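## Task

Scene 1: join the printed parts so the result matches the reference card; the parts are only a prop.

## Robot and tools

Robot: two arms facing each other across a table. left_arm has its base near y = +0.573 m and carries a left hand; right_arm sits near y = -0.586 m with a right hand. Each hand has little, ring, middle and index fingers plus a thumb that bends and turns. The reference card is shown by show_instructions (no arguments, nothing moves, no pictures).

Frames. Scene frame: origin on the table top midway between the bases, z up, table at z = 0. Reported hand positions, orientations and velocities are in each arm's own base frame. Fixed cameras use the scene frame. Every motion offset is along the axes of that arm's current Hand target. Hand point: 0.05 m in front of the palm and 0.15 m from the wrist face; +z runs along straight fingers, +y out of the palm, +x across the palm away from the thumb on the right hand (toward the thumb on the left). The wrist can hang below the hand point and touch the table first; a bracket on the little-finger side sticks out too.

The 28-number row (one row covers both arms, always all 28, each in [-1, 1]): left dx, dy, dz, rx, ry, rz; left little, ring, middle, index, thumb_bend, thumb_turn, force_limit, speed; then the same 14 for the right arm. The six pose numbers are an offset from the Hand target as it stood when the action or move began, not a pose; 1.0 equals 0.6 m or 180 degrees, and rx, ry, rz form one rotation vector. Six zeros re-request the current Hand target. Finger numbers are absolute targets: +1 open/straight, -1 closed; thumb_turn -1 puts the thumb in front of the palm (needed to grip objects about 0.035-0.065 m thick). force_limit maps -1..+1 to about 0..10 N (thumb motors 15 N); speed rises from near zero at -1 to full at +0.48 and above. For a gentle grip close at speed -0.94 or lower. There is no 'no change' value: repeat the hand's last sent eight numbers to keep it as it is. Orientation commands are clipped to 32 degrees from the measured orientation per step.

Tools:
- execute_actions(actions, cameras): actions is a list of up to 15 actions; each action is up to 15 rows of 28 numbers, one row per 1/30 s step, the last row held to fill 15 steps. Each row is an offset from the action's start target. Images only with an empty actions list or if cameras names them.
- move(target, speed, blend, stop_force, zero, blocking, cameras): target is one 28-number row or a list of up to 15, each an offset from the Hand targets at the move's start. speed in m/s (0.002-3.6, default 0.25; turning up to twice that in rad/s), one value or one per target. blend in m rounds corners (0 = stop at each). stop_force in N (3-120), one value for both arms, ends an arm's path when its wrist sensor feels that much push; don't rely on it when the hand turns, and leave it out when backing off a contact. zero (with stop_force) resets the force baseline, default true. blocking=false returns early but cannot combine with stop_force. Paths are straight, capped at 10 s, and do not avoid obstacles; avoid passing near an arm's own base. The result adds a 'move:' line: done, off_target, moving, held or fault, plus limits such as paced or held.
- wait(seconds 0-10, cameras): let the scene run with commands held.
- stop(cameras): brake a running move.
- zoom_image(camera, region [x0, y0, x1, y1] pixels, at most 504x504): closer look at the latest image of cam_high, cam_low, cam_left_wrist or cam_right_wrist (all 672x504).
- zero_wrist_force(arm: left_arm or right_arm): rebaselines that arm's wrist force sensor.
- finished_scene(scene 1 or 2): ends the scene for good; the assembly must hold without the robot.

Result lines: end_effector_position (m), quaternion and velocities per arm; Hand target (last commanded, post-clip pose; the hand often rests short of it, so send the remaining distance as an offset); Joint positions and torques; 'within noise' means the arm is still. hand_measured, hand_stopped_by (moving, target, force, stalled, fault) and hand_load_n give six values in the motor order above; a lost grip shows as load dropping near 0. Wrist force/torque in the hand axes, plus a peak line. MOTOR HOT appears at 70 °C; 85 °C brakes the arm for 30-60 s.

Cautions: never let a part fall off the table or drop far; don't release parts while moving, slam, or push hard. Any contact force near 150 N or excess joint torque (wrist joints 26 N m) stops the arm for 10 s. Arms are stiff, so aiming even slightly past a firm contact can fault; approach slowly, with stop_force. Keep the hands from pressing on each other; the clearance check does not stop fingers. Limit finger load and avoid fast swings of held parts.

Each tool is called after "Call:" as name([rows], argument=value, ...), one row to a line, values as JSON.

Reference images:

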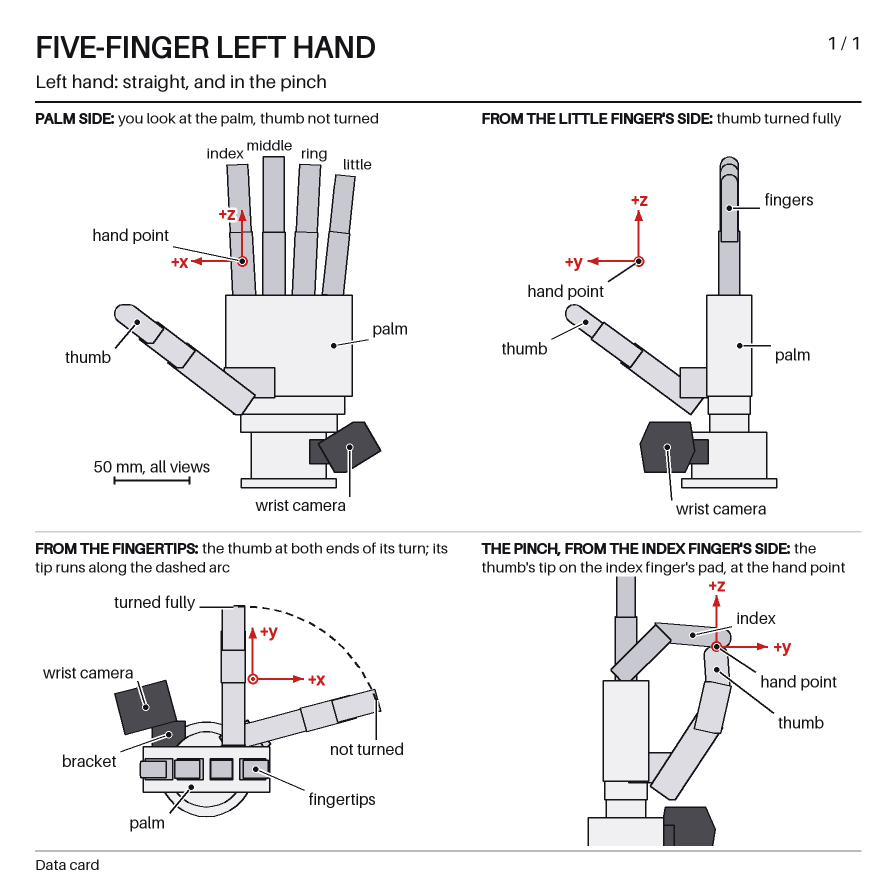

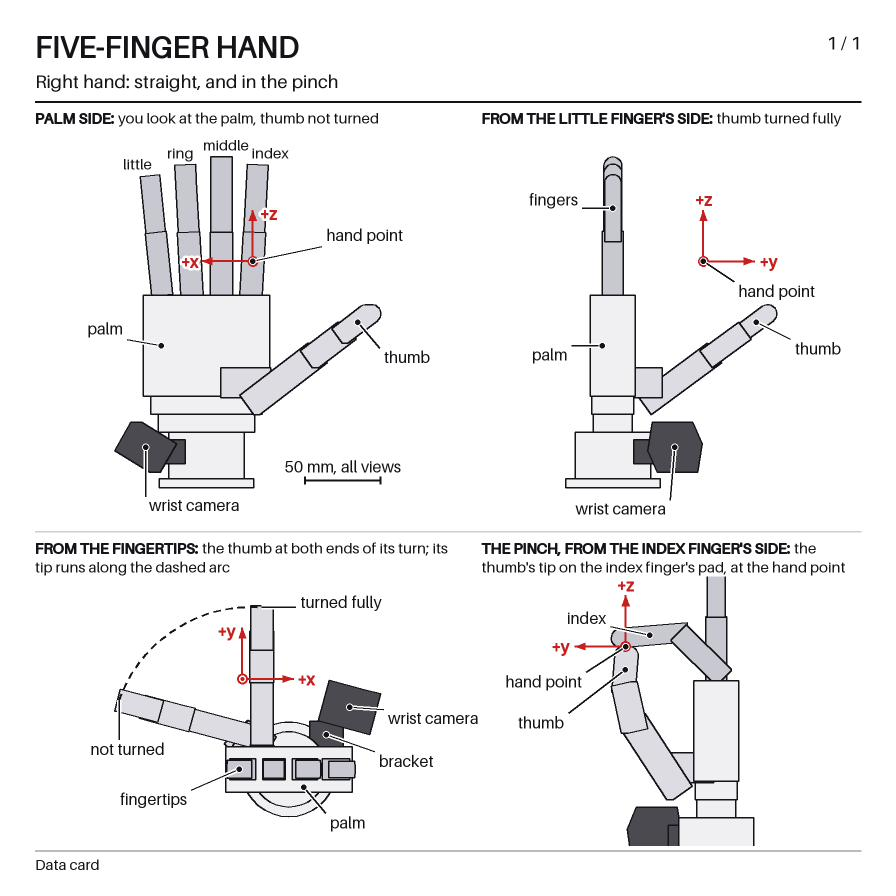

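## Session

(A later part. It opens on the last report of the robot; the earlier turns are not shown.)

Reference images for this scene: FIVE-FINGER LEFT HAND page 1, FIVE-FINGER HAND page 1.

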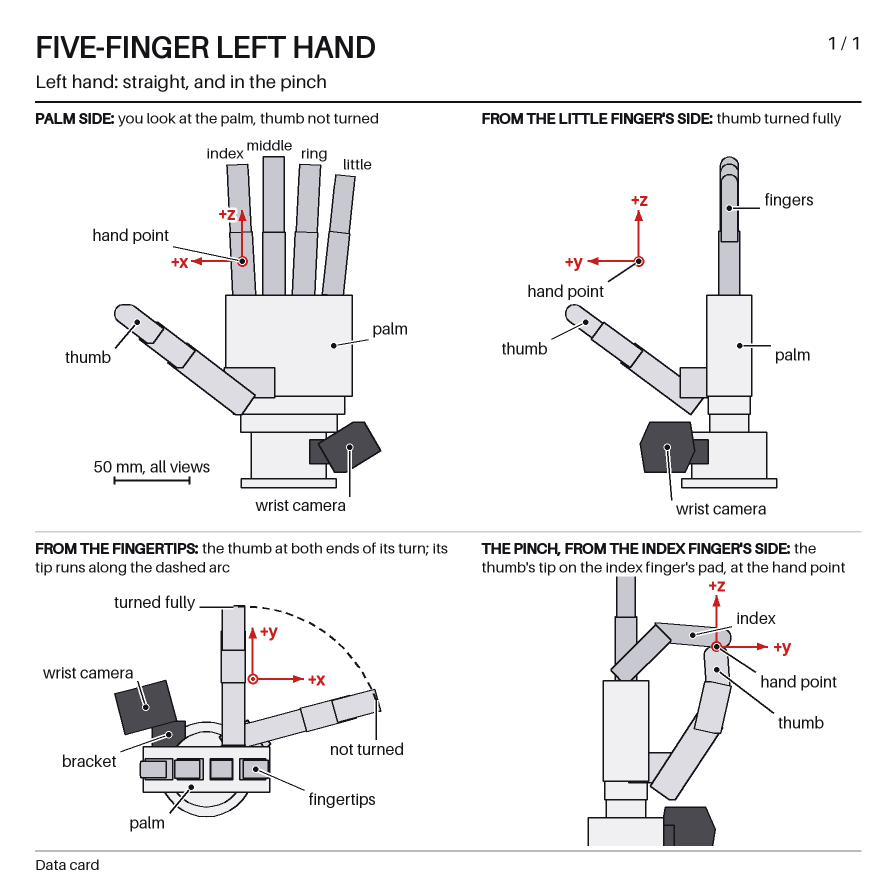

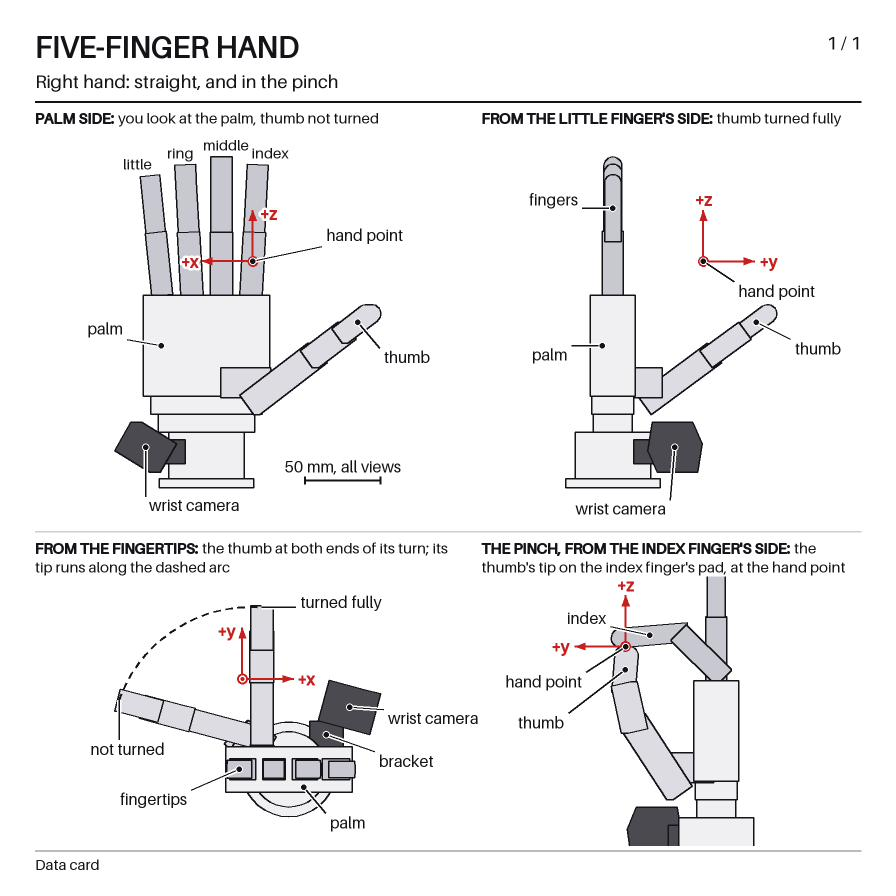

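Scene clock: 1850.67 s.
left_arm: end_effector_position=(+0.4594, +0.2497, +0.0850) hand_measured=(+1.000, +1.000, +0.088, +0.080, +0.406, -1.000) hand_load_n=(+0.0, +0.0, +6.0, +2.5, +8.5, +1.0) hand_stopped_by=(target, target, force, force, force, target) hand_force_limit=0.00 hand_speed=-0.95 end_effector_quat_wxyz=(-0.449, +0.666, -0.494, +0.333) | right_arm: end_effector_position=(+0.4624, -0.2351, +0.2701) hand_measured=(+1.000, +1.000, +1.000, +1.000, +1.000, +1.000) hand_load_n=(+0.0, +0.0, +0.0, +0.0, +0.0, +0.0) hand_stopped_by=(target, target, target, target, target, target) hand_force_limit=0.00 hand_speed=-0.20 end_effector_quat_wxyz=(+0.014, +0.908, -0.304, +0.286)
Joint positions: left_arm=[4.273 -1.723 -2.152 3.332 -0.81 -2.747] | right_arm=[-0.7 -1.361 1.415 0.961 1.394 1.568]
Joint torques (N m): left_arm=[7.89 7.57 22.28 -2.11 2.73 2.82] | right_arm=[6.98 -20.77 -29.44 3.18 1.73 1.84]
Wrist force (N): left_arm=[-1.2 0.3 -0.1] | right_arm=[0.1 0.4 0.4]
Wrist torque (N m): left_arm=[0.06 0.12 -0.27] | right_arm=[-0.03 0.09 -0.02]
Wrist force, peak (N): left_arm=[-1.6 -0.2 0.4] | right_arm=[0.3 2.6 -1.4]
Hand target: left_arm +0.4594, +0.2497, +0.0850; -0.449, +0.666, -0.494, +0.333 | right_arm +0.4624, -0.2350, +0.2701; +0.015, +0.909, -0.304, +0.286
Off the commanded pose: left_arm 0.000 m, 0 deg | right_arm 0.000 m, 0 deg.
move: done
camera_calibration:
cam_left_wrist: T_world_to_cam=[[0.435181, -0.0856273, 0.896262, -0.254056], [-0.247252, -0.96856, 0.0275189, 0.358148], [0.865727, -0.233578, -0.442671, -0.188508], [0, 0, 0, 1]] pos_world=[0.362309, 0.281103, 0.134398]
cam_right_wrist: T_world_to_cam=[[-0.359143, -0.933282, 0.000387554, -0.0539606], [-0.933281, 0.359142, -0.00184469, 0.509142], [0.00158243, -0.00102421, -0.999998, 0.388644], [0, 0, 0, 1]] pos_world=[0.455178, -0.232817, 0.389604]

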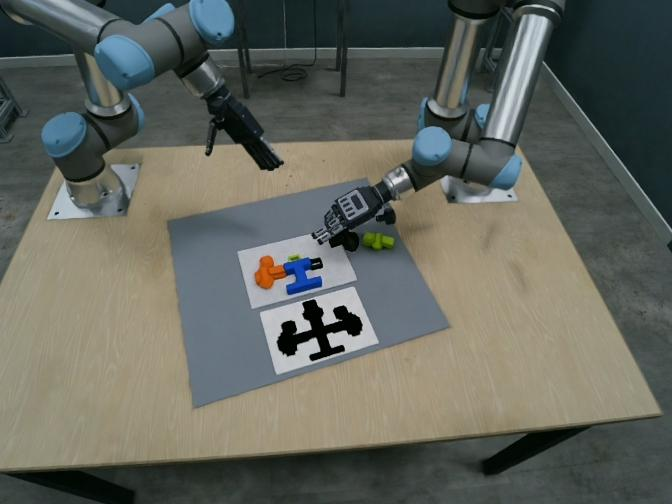

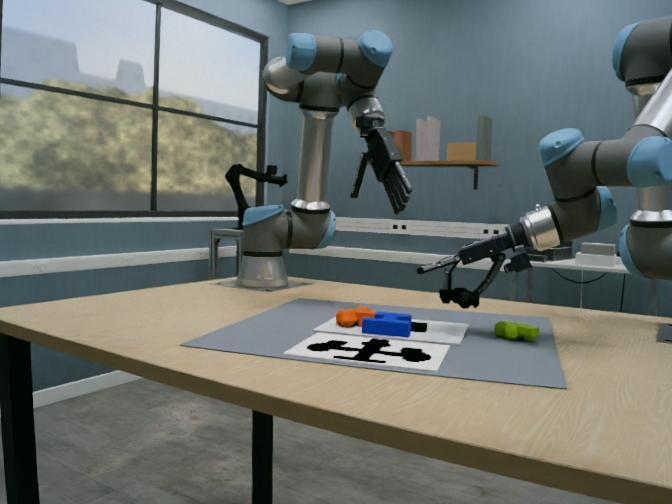

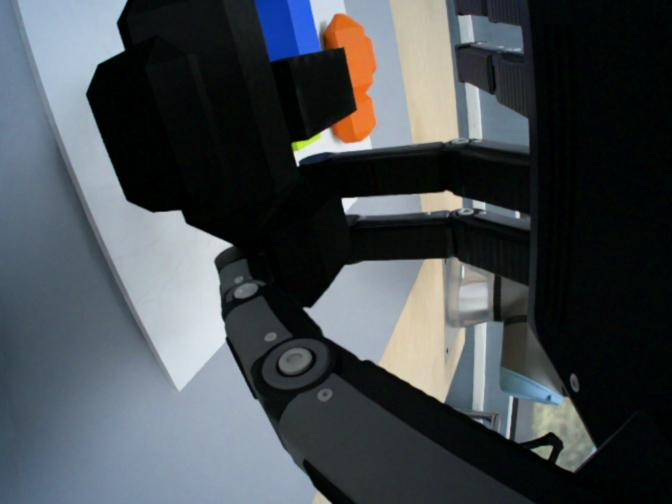

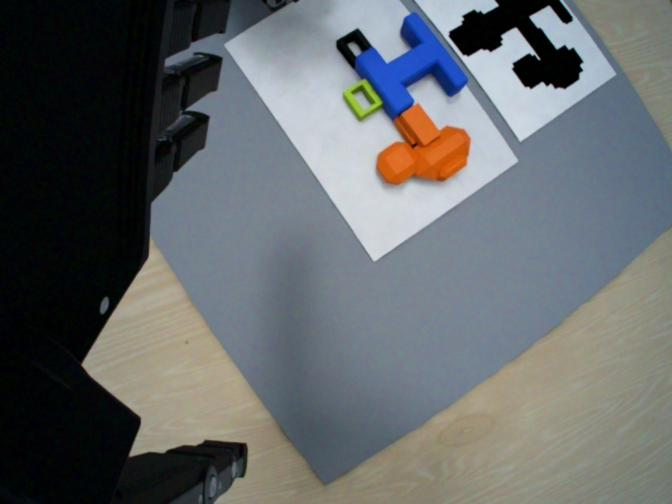

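Call:
move(target=[0.0010,-0.0173,0.0740,0,0,0,1,1,-0.15,-0.1,-0.1,-1,0.0,-0.95,0,0,0,0,0,0,1,1,1,1,1,1,0.0,-0.2], speed=0.08, cameras=["all"])

Call:
zoom_image(camera="cam_right_wrist", region=[310, 0, 430, 120])

Call:
zoom_image(camera="cam_left_wrist", region=[240, 0, 440, 170])

Call:
zoom_image(camera="cam_high", region=[290, 225, 370, 285])

Call:
zoom_image(camera="cam_low", region=[380, 270, 480, 340])

Scene clock: 1881.83 s.
left_arm: end_effector_position=(+0.5026, +0.2621, +0.0780) hand_measured=(+1.000, +1.000, +0.088, +0.080, +0.406, -1.000) hand_load_n=(+0.0, +0.0, +5.5, +3.0, +8.5, +1.0) hand_stopped_by=(target, target, force, force, force, target) hand_force_limit=0.00 hand_speed=-0.95 end_effector_quat_wxyz=(-0.449, +0.666, -0.494, +0.333) | right_arm: end_effector_position=(+0.4624, -0.2350, +0.2701) hand_measured=(+1.000, +1.000, +1.000, +1.000, +1.000, +1.000) hand_load_n=(+0.0, +0.0, +0.0, +0.0, +0.0, +0.0) hand_stopped_by=(target, target, target, target, target, target) hand_force_limit=0.00 hand_speed=-0.20 end_effector_quat_wxyz=(+0.015, +0.909, -0.304, +0.286)
Joint positions: left_arm=[4.174 -1.815 -2.051 3.365 -0.896 -2.812] | right_arm=[-0.699 -1.361 1.415 0.961 1.395 1.568]
Joint torques (N m): left_arm=[-7.13 12.3 22.7 1.48 -1.77 -2.77] | right_arm=[7.31 -21.54 -29.28 3.2 1.71 1.74]
Wrist force (N): left_arm=[-0.9 0.2 0.6] | right_arm=[0.3 0.5 0.3]
Wrist torque (N m): left_arm=[-0.02 0.09 -0.05] | right_arm=[-0.02 0.07 -0.01]
Wrist force, peak (N): left_arm=[-1.8 -0.4 0.3] | right_arm=[0.2 0.8 0.4]
Hand target: left_arm +0.5027, +0.2622, +0.0780; -0.449, +0.666, -0.494, +0.333 | right_arm +0.4624, -0.2350, +0.2701; +0.015, +0.909, -0.304, +0.286
Off the commanded pose: left_arm 0.000 m, 0 deg | right_arm 0.000 m, 0 deg.
move: done
camera_calibration:
cam_left_wrist: T_world_to_cam=[[0.435181, -0.0856273, 0.896262, -0.265476], [-0.247252, -0.96856, 0.0275189, 0.381008], [0.865727, -0.233578, -0.442671, -0.226023], [0, 0, 0, 1]] pos_world=[0.405409, 0.293503, 0.127398]
cam_right_wrist: T_world_to_cam=[[-0.359056, -0.933316, 0.000775243, -0.0540292], [-0.933315, 0.359054, -0.00167221, 0.509128], [0.00128234, -0.00132396, -0.999998, 0.388711], [0, 0, 0, 1]] pos_world=[0.455279, -0.232716, 0.389604]

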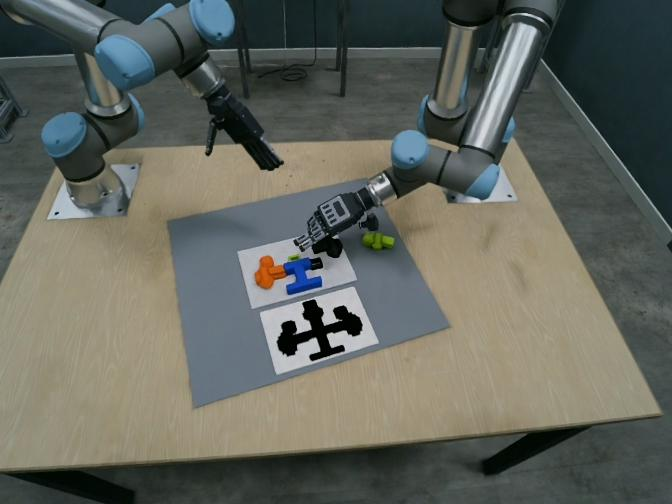

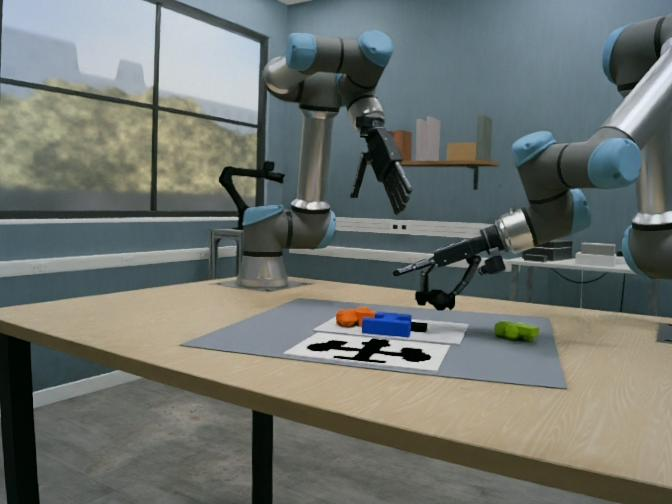

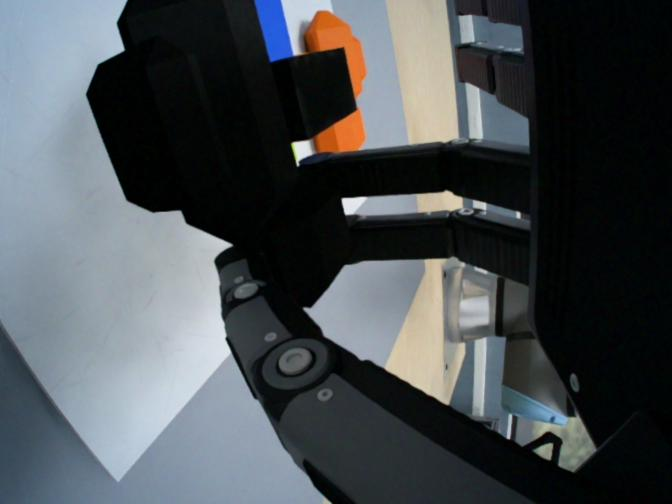

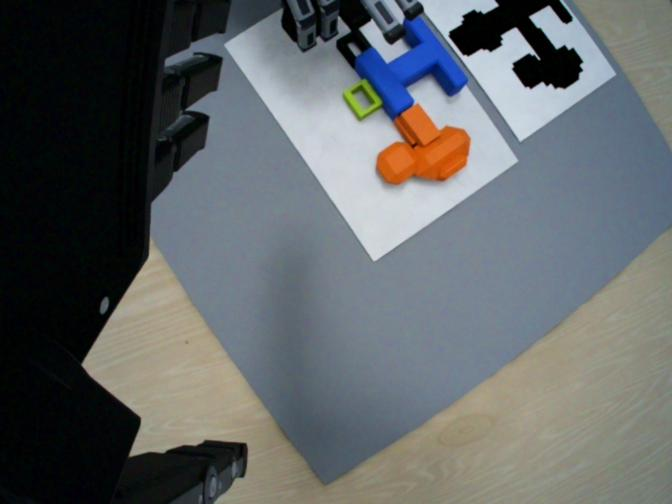

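Scaled by 4.200 from the camera's 672x504 image, which has a finer 960x720 frame.

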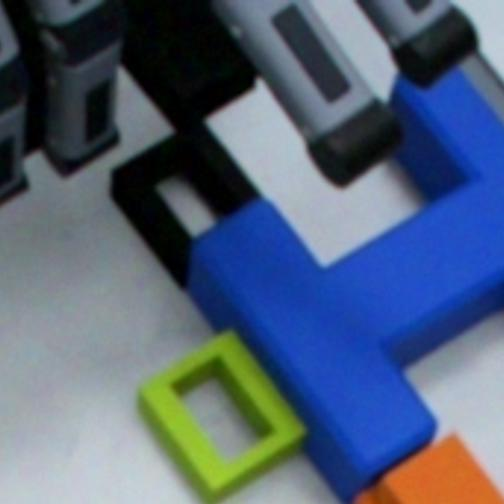

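Scaled by 2.520 from the camera's 672x504 image, which has a finer 960x720 frame.

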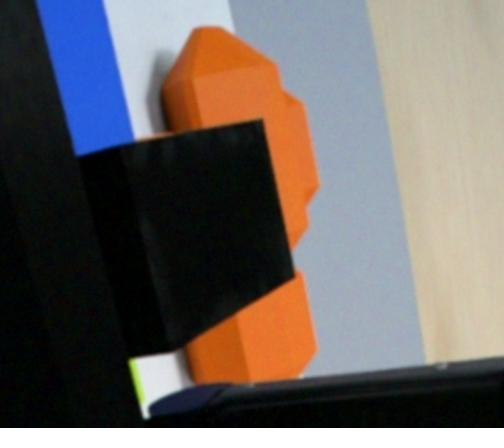

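Scaled by 6.300 from the camera's 672x504 image, which has a finer 960x720 frame.

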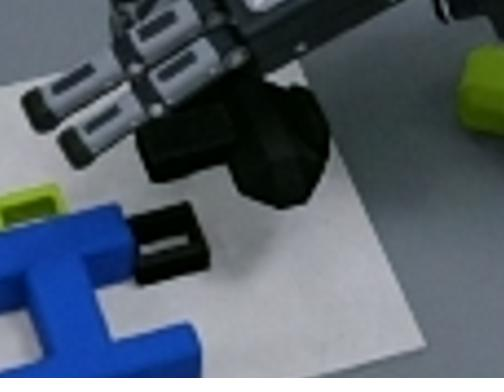

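Scaled by 5.040 from the camera's 672x504 image, which has a finer 960x720 frame.

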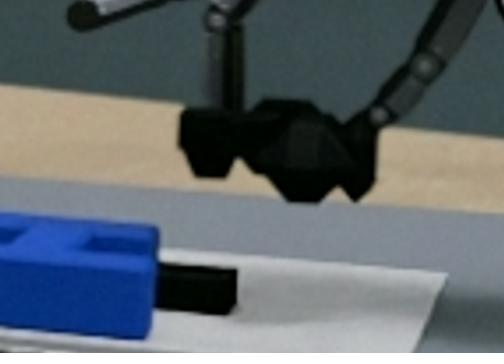

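Call:
zoom_image(camera="cam_high", region=[300, 235, 345, 275])

Call:
zoom_image(camera="cam_right_wrist", region=[325, 0, 385, 60])

Scaled by 11.200 from the camera's 672x504 image, which has a finer 960x720 frame.

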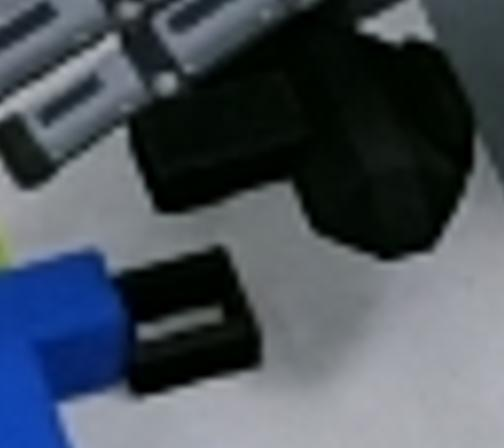

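Scaled by 8.400 from the camera's 672x504 image, which has a finer 960x720 frame.

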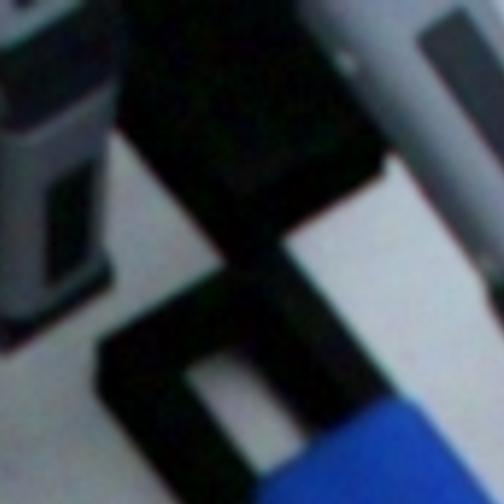

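Call:
move(target=[-0.0027,0.0330,0.0206,0,0,0,1,1,-0.15,-0.1,-0.1,-1,0.0,-0.95,0,0,0,0,0,0,1,1,1,1,1,1,0.0,-0.2], speed=0.05, cameras=["all"])

Call:
zoom_image(camera="cam_right_wrist", region=[325, 0, 385, 60])

Call:
zoom_image(camera="cam_high", region=[300, 235, 345, 275])

Call:
zoom_image(camera="cam_low", region=[390, 290, 460, 340])

Scene clock: 1946.57 s.
left_arm: end_effector_position=(+0.5061, +0.2649, +0.0552) hand_measured=(+1.000, +1.000, +0.088, +0.080, +0.406, -1.000) hand_load_n=(+0.0, +0.0, +5.5, +3.0, +8.5, +1.0) hand_stopped_by=(target, target, force, force, force, target) hand_force_limit=0.00 hand_speed=-0.95 end_effector_quat_wxyz=(-0.449, +0.666, -0.494, +0.333) | right_arm: end_effector_position=(+0.4624, -0.2350, +0.2701) hand_measured=(+1.000, +1.000, +1.000, +1.000, +1.000, +1.000) hand_load_n=(+0.0, +0.0, +0.0, +0.0, +0.0, +0.0) hand_stopped_by=(target, target, target, target, target, target) hand_force_limit=0.00 hand_speed=-0.20 end_effector_quat_wxyz=(+0.015, +0.909, -0.304, +0.286)
Joint positions: left_arm=[4.17 -1.865 -2.06 3.427 -0.9 -2.815] | right_arm=[-0.699 -1.361 1.415 0.961 1.395 1.568]
Joint torques (N m): left_arm=[-6.25 14.27 6.68 1.69 -2.08 -2.64] | right_arm=[7.73 -21.46 -29.61 3.08 1.69 1.76]
Wrist force (N): left_arm=[-1.7 -0.3 0.8] | right_arm=[0.2 0.6 0.3]
Wrist torque (N m): left_arm=[-0.11 0.20 -0.08] | right_arm=[0.01 0.09 -0.02]
Wrist force, peak (N): left_arm=[-1.7 -0.3 0.8] | right_arm=[0.1 0.7 0.6]
Hand target: left_arm +0.5061, +0.2649, +0.0550; -0.449, +0.666, -0.494, +0.333 | right_arm +0.4624, -0.2350, +0.2701; +0.015, +0.909, -0.304, +0.286
Off the commanded pose: left_arm 0.000 m, 0 deg | right_arm 0.000 m, 0 deg.
move: done
camera_calibration:
cam_left_wrist: T_world_to_cam=[[0.435181, -0.0856273, 0.896262, -0.246333], [-0.247252, -0.96856, 0.0275189, 0.385116], [0.865727, -0.233578, -0.442671, -0.238515], [0, 0, 0, 1]] pos_world=[0.408909, 0.296203, 0.104598]
cam_right_wrist: T_world_to_cam=[[-0.359056, -0.933316, 0.000775243, -0.0540292], [-0.933315, 0.359054, -0.00167221, 0.509128], [0.00128234, -0.00132396, -0.999998, 0.388711], [0, 0, 0, 1]] pos_world=[0.455279, -0.232716, 0.389604]

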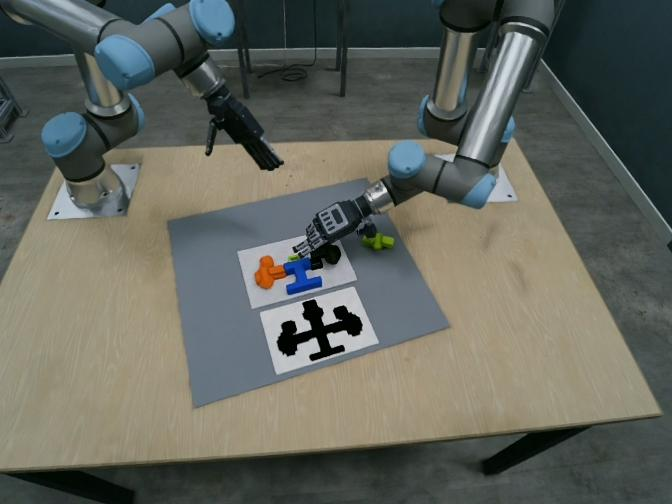

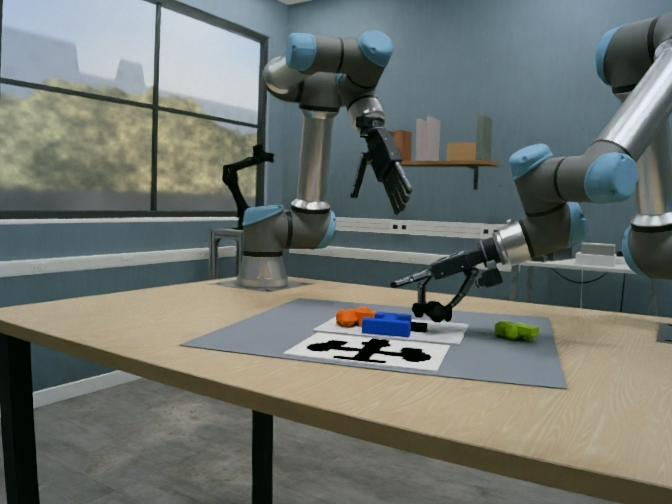

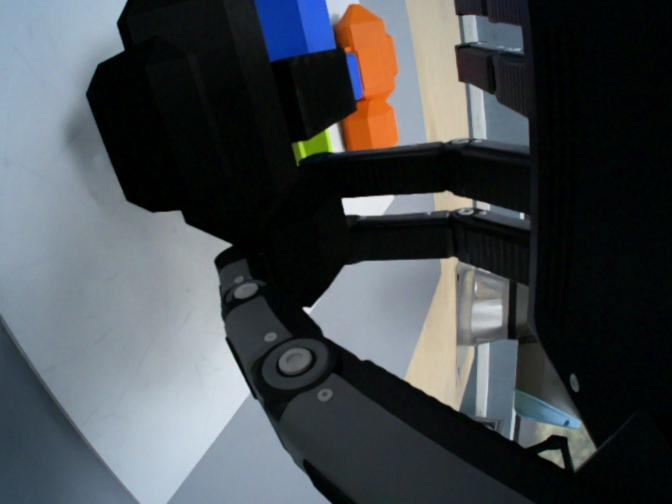

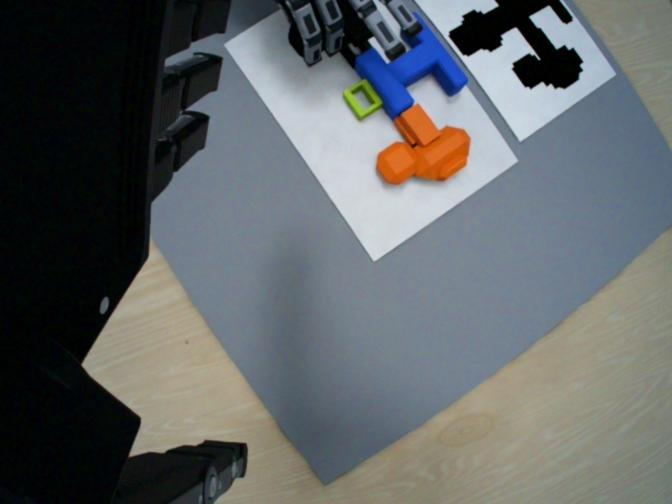

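Scaled by 8.400 from the camera's 672x504 image, which has a finer 960x720 frame.

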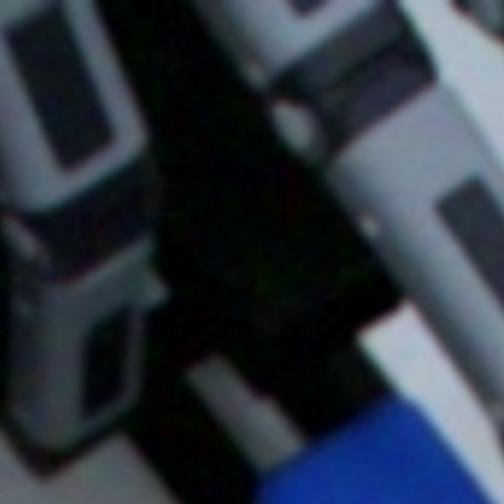

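Scaled by 11.200 from the camera's 672x504 image, which has a finer 960x720 frame.

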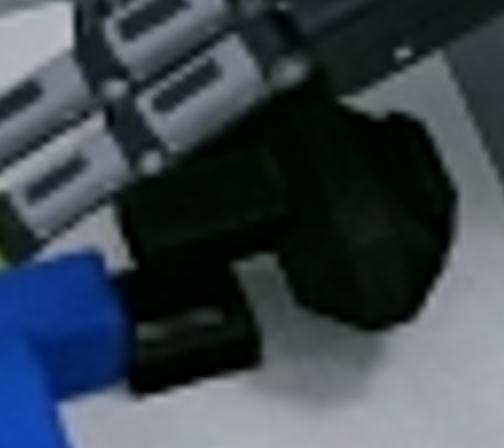

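Scaled by 7.200 from the camera's 672x504 image, which has a finer 960x720 frame.

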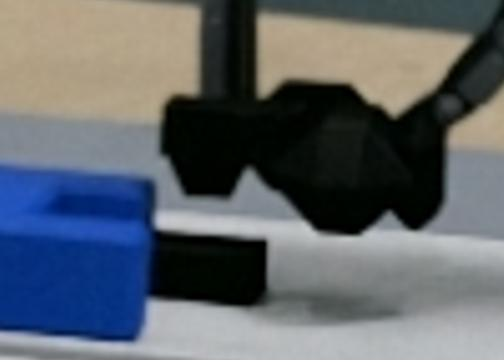

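Call:
move(target=[0,0.0178,0.00935,0,0,0,1,1,-0.15,-0.1,-0.1,-1,0.0,-0.95,0,0,0,0,0,0,1,1,1,1,1,1,0.0,-0.2], speed=0.02, stop_force=4, cameras=["all"])

Call:
zoom_image(camera="cam_right_wrist", region=[325, 0, 385, 60])

Call:
zoom_image(camera="cam_high", region=[300, 235, 345, 275])

Call:
zoom_image(camera="cam_low", region=[390, 290, 460, 340])

Scene clock: 2003.70 s.
left_arm: end_effector_position=(+0.5073, +0.2652, +0.0430) hand_measured=(+1.000, +1.000, +0.088, +0.080, +0.406, -1.000) hand_load_n=(+0.0, +0.0, +5.5, +3.0, +8.5, +1.0) hand_stopped_by=(target, target, force, force, force, target) hand_force_limit=0.00 hand_speed=-0.95 end_effector_quat_wxyz=(-0.449, +0.666, -0.494, +0.333) | right_arm: end_effector_position=(+0.4624, -0.2350, +0.2701) hand_measured=(+1.000, +1.000, +1.000, +1.000, +1.000, +1.000) hand_load_n=(+0.0, +0.0, +0.0, +0.0, +0.0, +0.0) hand_stopped_by=(target, target, target, target, target, target) hand_force_limit=0.00 hand_speed=-0.20 end_effector_quat_wxyz=(+0.015, +0.909, -0.304, +0.286)
Joint positions: left_arm=[4.167 -1.891 -2.067 3.46 -0.902 -2.817] | right_arm=[-0.699 -1.361 1.415 0.961 1.395 1.568]
Joint torques (N m): left_arm=[-6.49 14.17 6.17 1.55 -2.02 -2.57] | right_arm=[7.52 -21.85 -29.42 3.01 1.6 1.77]
Wrist force (N): left_arm=[-1.4 -0.4 0.8] | right_arm=[0.3 0.6 0.2]
Wrist torque (N m): left_arm=[-0.11 0.15 -0.06] | right_arm=[0.01 0.07 0.00]
Wrist force, peak (N): left_arm=[-1.8 -0.4 0.7] | right_arm=[-0.1 0.7 0.6]
Hand target: left_arm +0.5073, +0.2652, +0.0430; -0.449, +0.666, -0.494, +0.333 | right_arm +0.4624, -0.2350, +0.2701; +0.015, +0.909, -0.304, +0.286
Off the commanded pose: left_arm 0.000 m, 0 deg | right_arm 0.000 m, 0 deg.
move: done
camera_calibration:
cam_left_wrist: T_world_to_cam=[[0.435181, -0.0856273, 0.896262, -0.235887], [-0.247252, -0.96856, 0.0275189, 0.386136], [0.865727, -0.233578, -0.442671, -0.244861], [0, 0, 0, 1]] pos_world=[0.410109, 0.296603, 0.0923977]
cam_right_wrist: T_world_to_cam=[[-0.359056, -0.933316, 0.000775243, -0.0540292], [-0.933315, 0.359054, -0.00167221, 0.509128], [0.00128234, -0.00132396, -0.999998, 0.388711], [0, 0, 0, 1]] pos_world=[0.455279, -0.232716, 0.389604]

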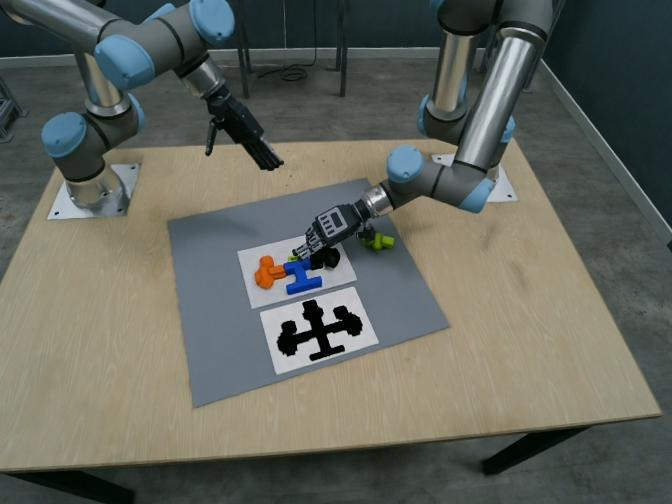

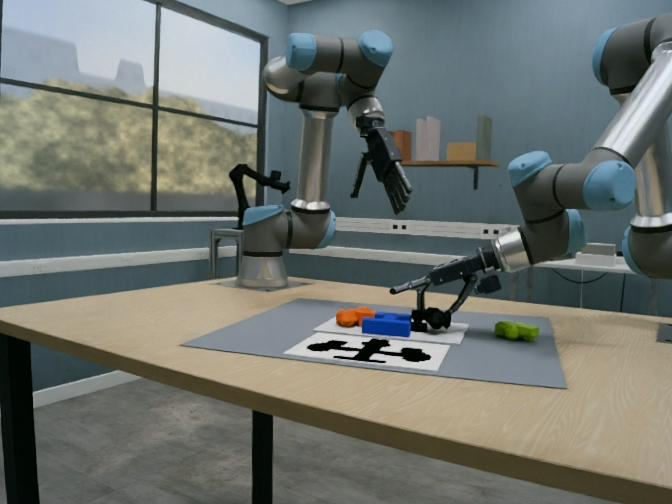

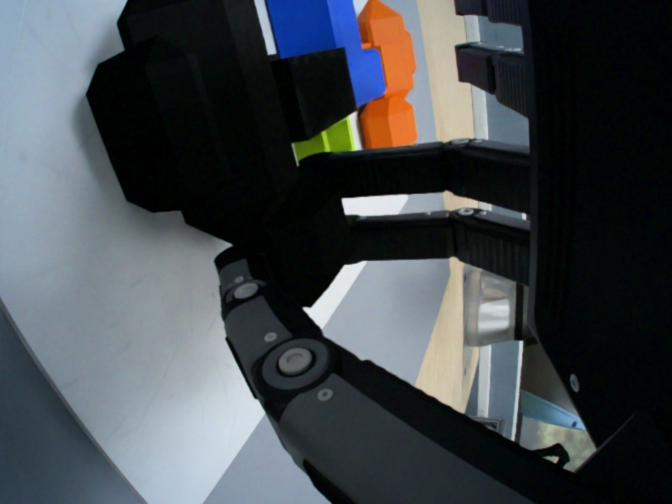

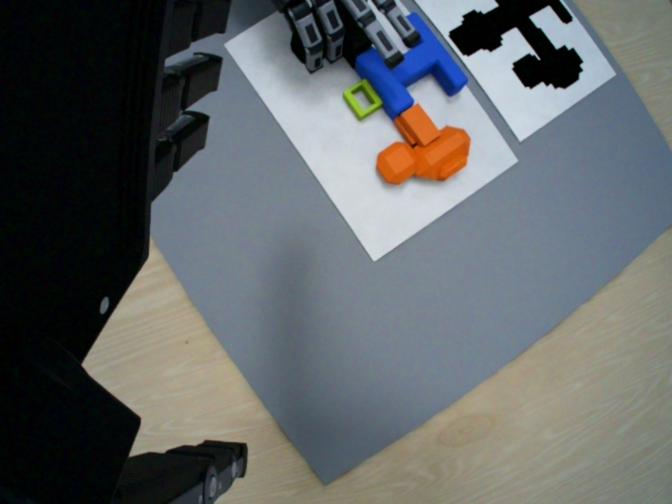

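Scaled by 8.400 from the camera's 672x504 image, which has a finer 960x720 frame.

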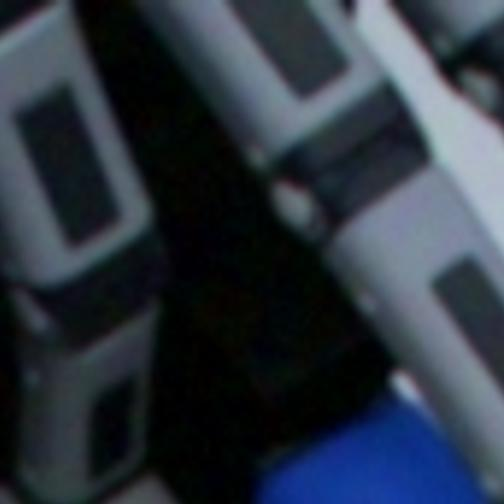

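Scaled by 11.200 from the camera's 672x504 image, which has a finer 960x720 frame.

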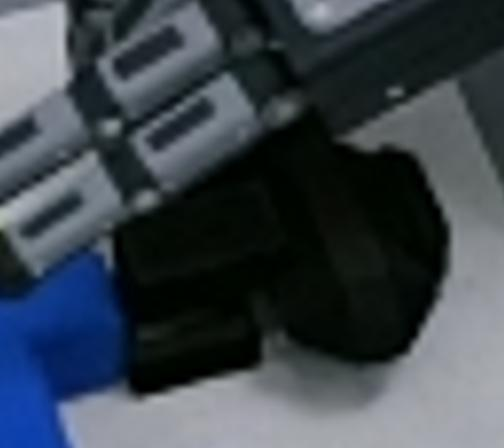

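Scaled by 7.200 from the camera's 672x504 image, which has a finer 960x720 frame.

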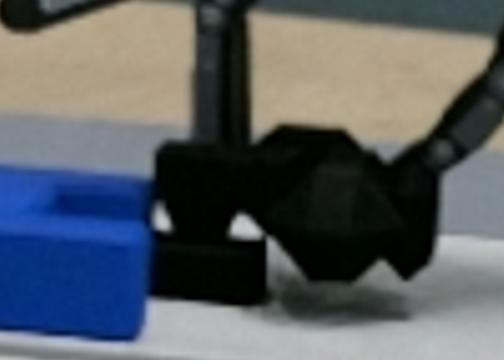

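Call:
zoom_image(camera="cam_right_wrist", region=[370, 80, 450, 160])

Call:
zoom_image(camera="cam_low", region=[330, 295, 400, 345])

Scaled by 6.300 from the camera's 672x504 image, which has a finer 960x720 frame.

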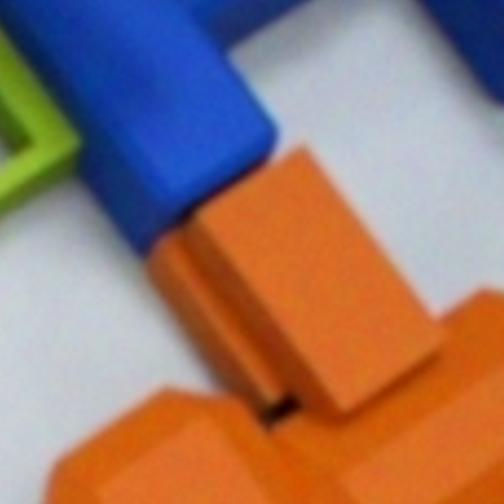

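Scaled by 7.200 from the camera's 672x504 image, which has a finer 960x720 frame.

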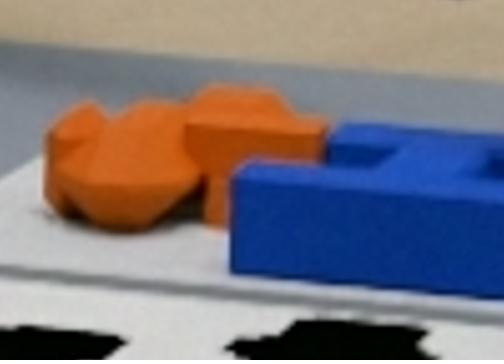

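Call:
move(target=[0,0.02245,0.0067,0,0,0,1,1,-0.15,-0.1,-0.1,-1,0.0,-0.95,0,0,0,0,0,0,1,1,1,1,1,1,0.0,-0.2], speed=0.012, stop_force=4, cameras=["all"])

Call:
zoom_image(camera="cam_right_wrist", region=[325, 0, 385, 60])

Call:
zoom_image(camera="cam_high", region=[300, 235, 345, 275])

Call:
zoom_image(camera="cam_low", region=[390, 290, 460, 340])

Scene clock: 2039.30 s.
left_arm: end_effector_position=(+0.5063, +0.2649, +0.0321) hand_measured=(+1.000, +1.000, +0.088, +0.080, +0.406, -1.000) hand_load_n=(+0.0, +0.0, +5.5, +3.0, +8.0, +1.0) hand_stopped_by=(target, target, force, force, force, target) hand_force_limit=0.00 hand_speed=-0.95 end_effector_quat_wxyz=(-0.449, +0.666, -0.494, +0.333) | right_arm: end_effector_position=(+0.4624, -0.2350, +0.2701) hand_measured=(+1.000, +1.000, +1.000, +1.000, +1.000, +1.000) hand_load_n=(+0.0, +0.0, +0.0, +0.0, +0.0, +0.0) hand_stopped_by=(target, target, target, target, target, target) hand_force_limit=0.00 hand_speed=-0.20 end_effector_quat_wxyz=(+0.015, +0.909, -0.304, +0.286)
Joint positions: left_arm=[4.169 -1.911 -2.078 3.49 -0.9 -2.815] | right_arm=[-0.699 -1.361 1.415 0.961 1.395 1.568]
Joint torques (N m): left_arm=[-5.16 41.22 21.27 -1.92 -2.06 0.13] | right_arm=[6.87 -22.16 -29.36 2.86 1.65 1.63]
Wrist force (N): left_arm=[-1.1 -0.1 0.4] | right_arm=[0.3 0.6 0.2]
Wrist torque (N m): left_arm=[-0.05 0.10 -0.23] | right_arm=[0.01 0.06 -0.01]
Wrist force, peak (N): left_arm=[-0.7 -9.9 -5.3] | right_arm=[0.3 0.7 0.5]
Hand target: left_arm +0.5063, +0.2649, +0.0321; -0.449, +0.666, -0.494, +0.333 (not the last commanded pose) | right_arm +0.4624, -0.2350, +0.2701; +0.015, +0.909, -0.304, +0.286
Off the commanded pose: left_arm 0.003 m, 0 deg | right_arm 0.000 m, 0 deg.
move: contact (left_arm)
camera_calibration:
cam_left_wrist: T_world_to_cam=[[0.435259, -0.0856473, 0.896222, -0.225731], [-0.24725, -0.968561, 0.0275189, 0.385897], [0.865689, -0.233568, -0.442751, -0.248871], [0, 0, 0, 1]] pos_world=[0.409109, 0.296303, 0.0814978]
cam_right_wrist: T_world_to_cam=[[-0.359056, -0.933316, 0.000775243, -0.0540292], [-0.933315, 0.359054, -0.00167221, 0.509128], [0.00128234, -0.00132396, -0.999998, 0.388711], [0, 0, 0, 1]] pos_world=[0.455279, -0.232716, 0.389604]

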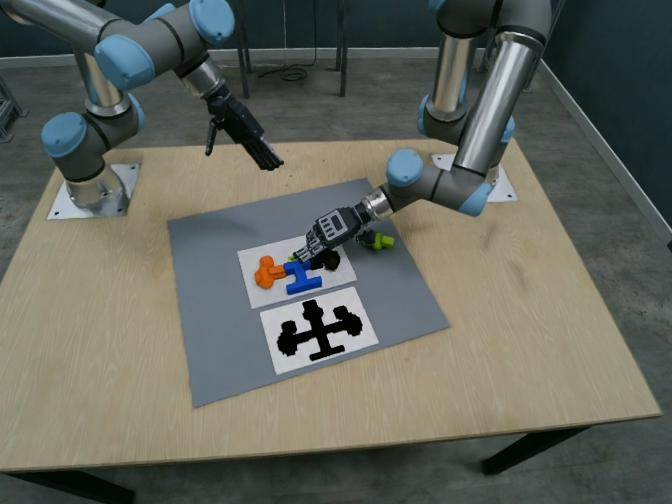

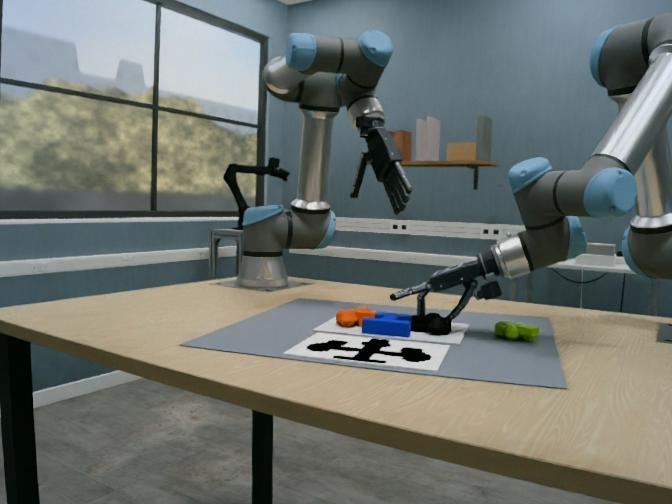

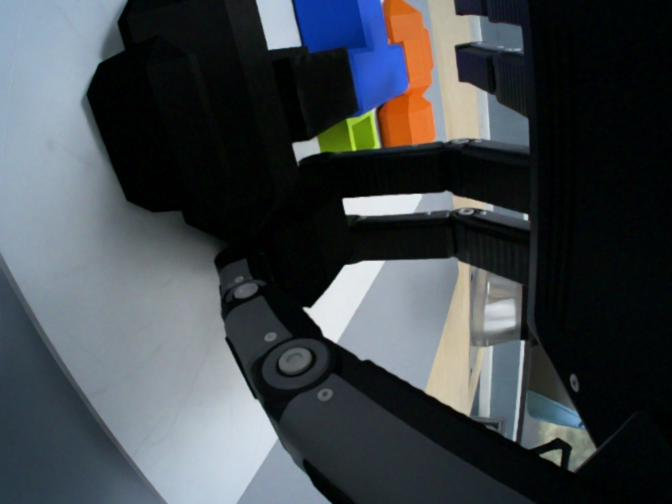

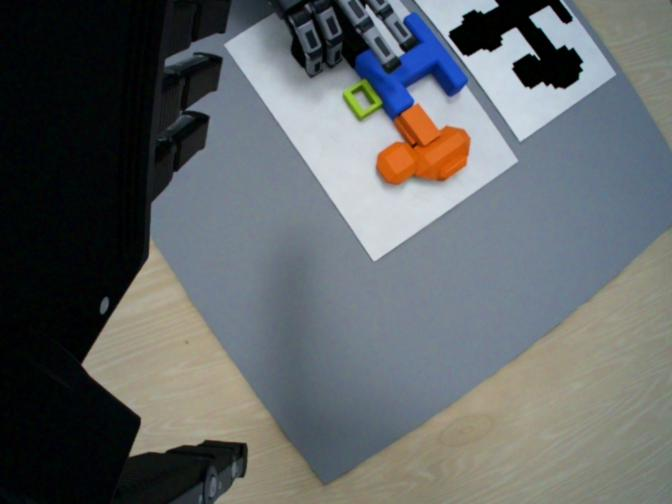

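Scaled by 8.400 from the camera's 672x504 image, which has a finer 960x720 frame.

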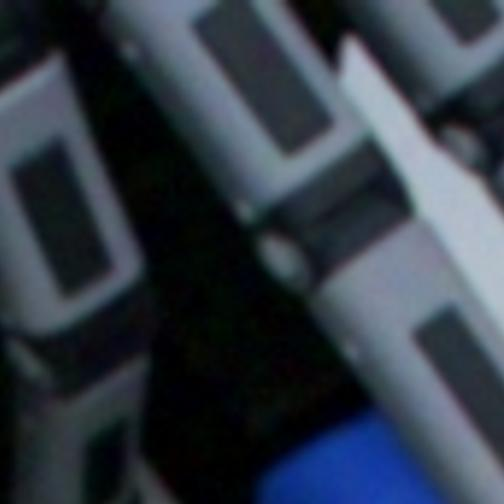

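Scaled by 11.200 from the camera's 672x504 image, which has a finer 960x720 frame.

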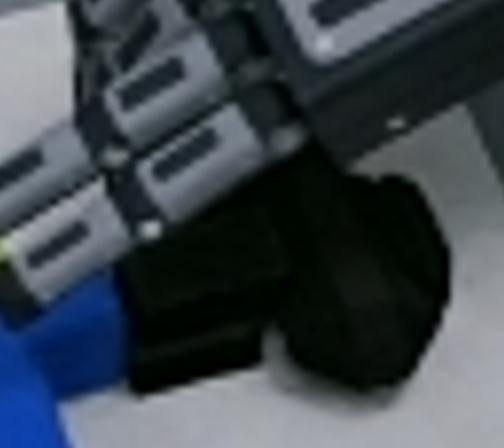

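Scaled by 7.200 from the camera's 672x504 image, which has a finer 960x720 frame.

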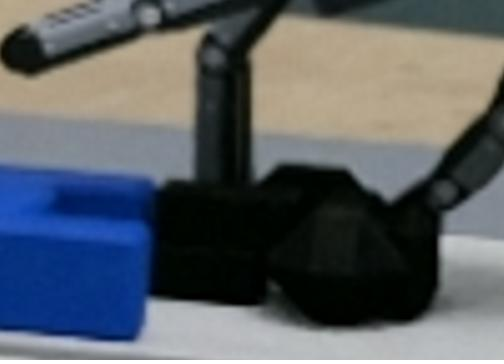

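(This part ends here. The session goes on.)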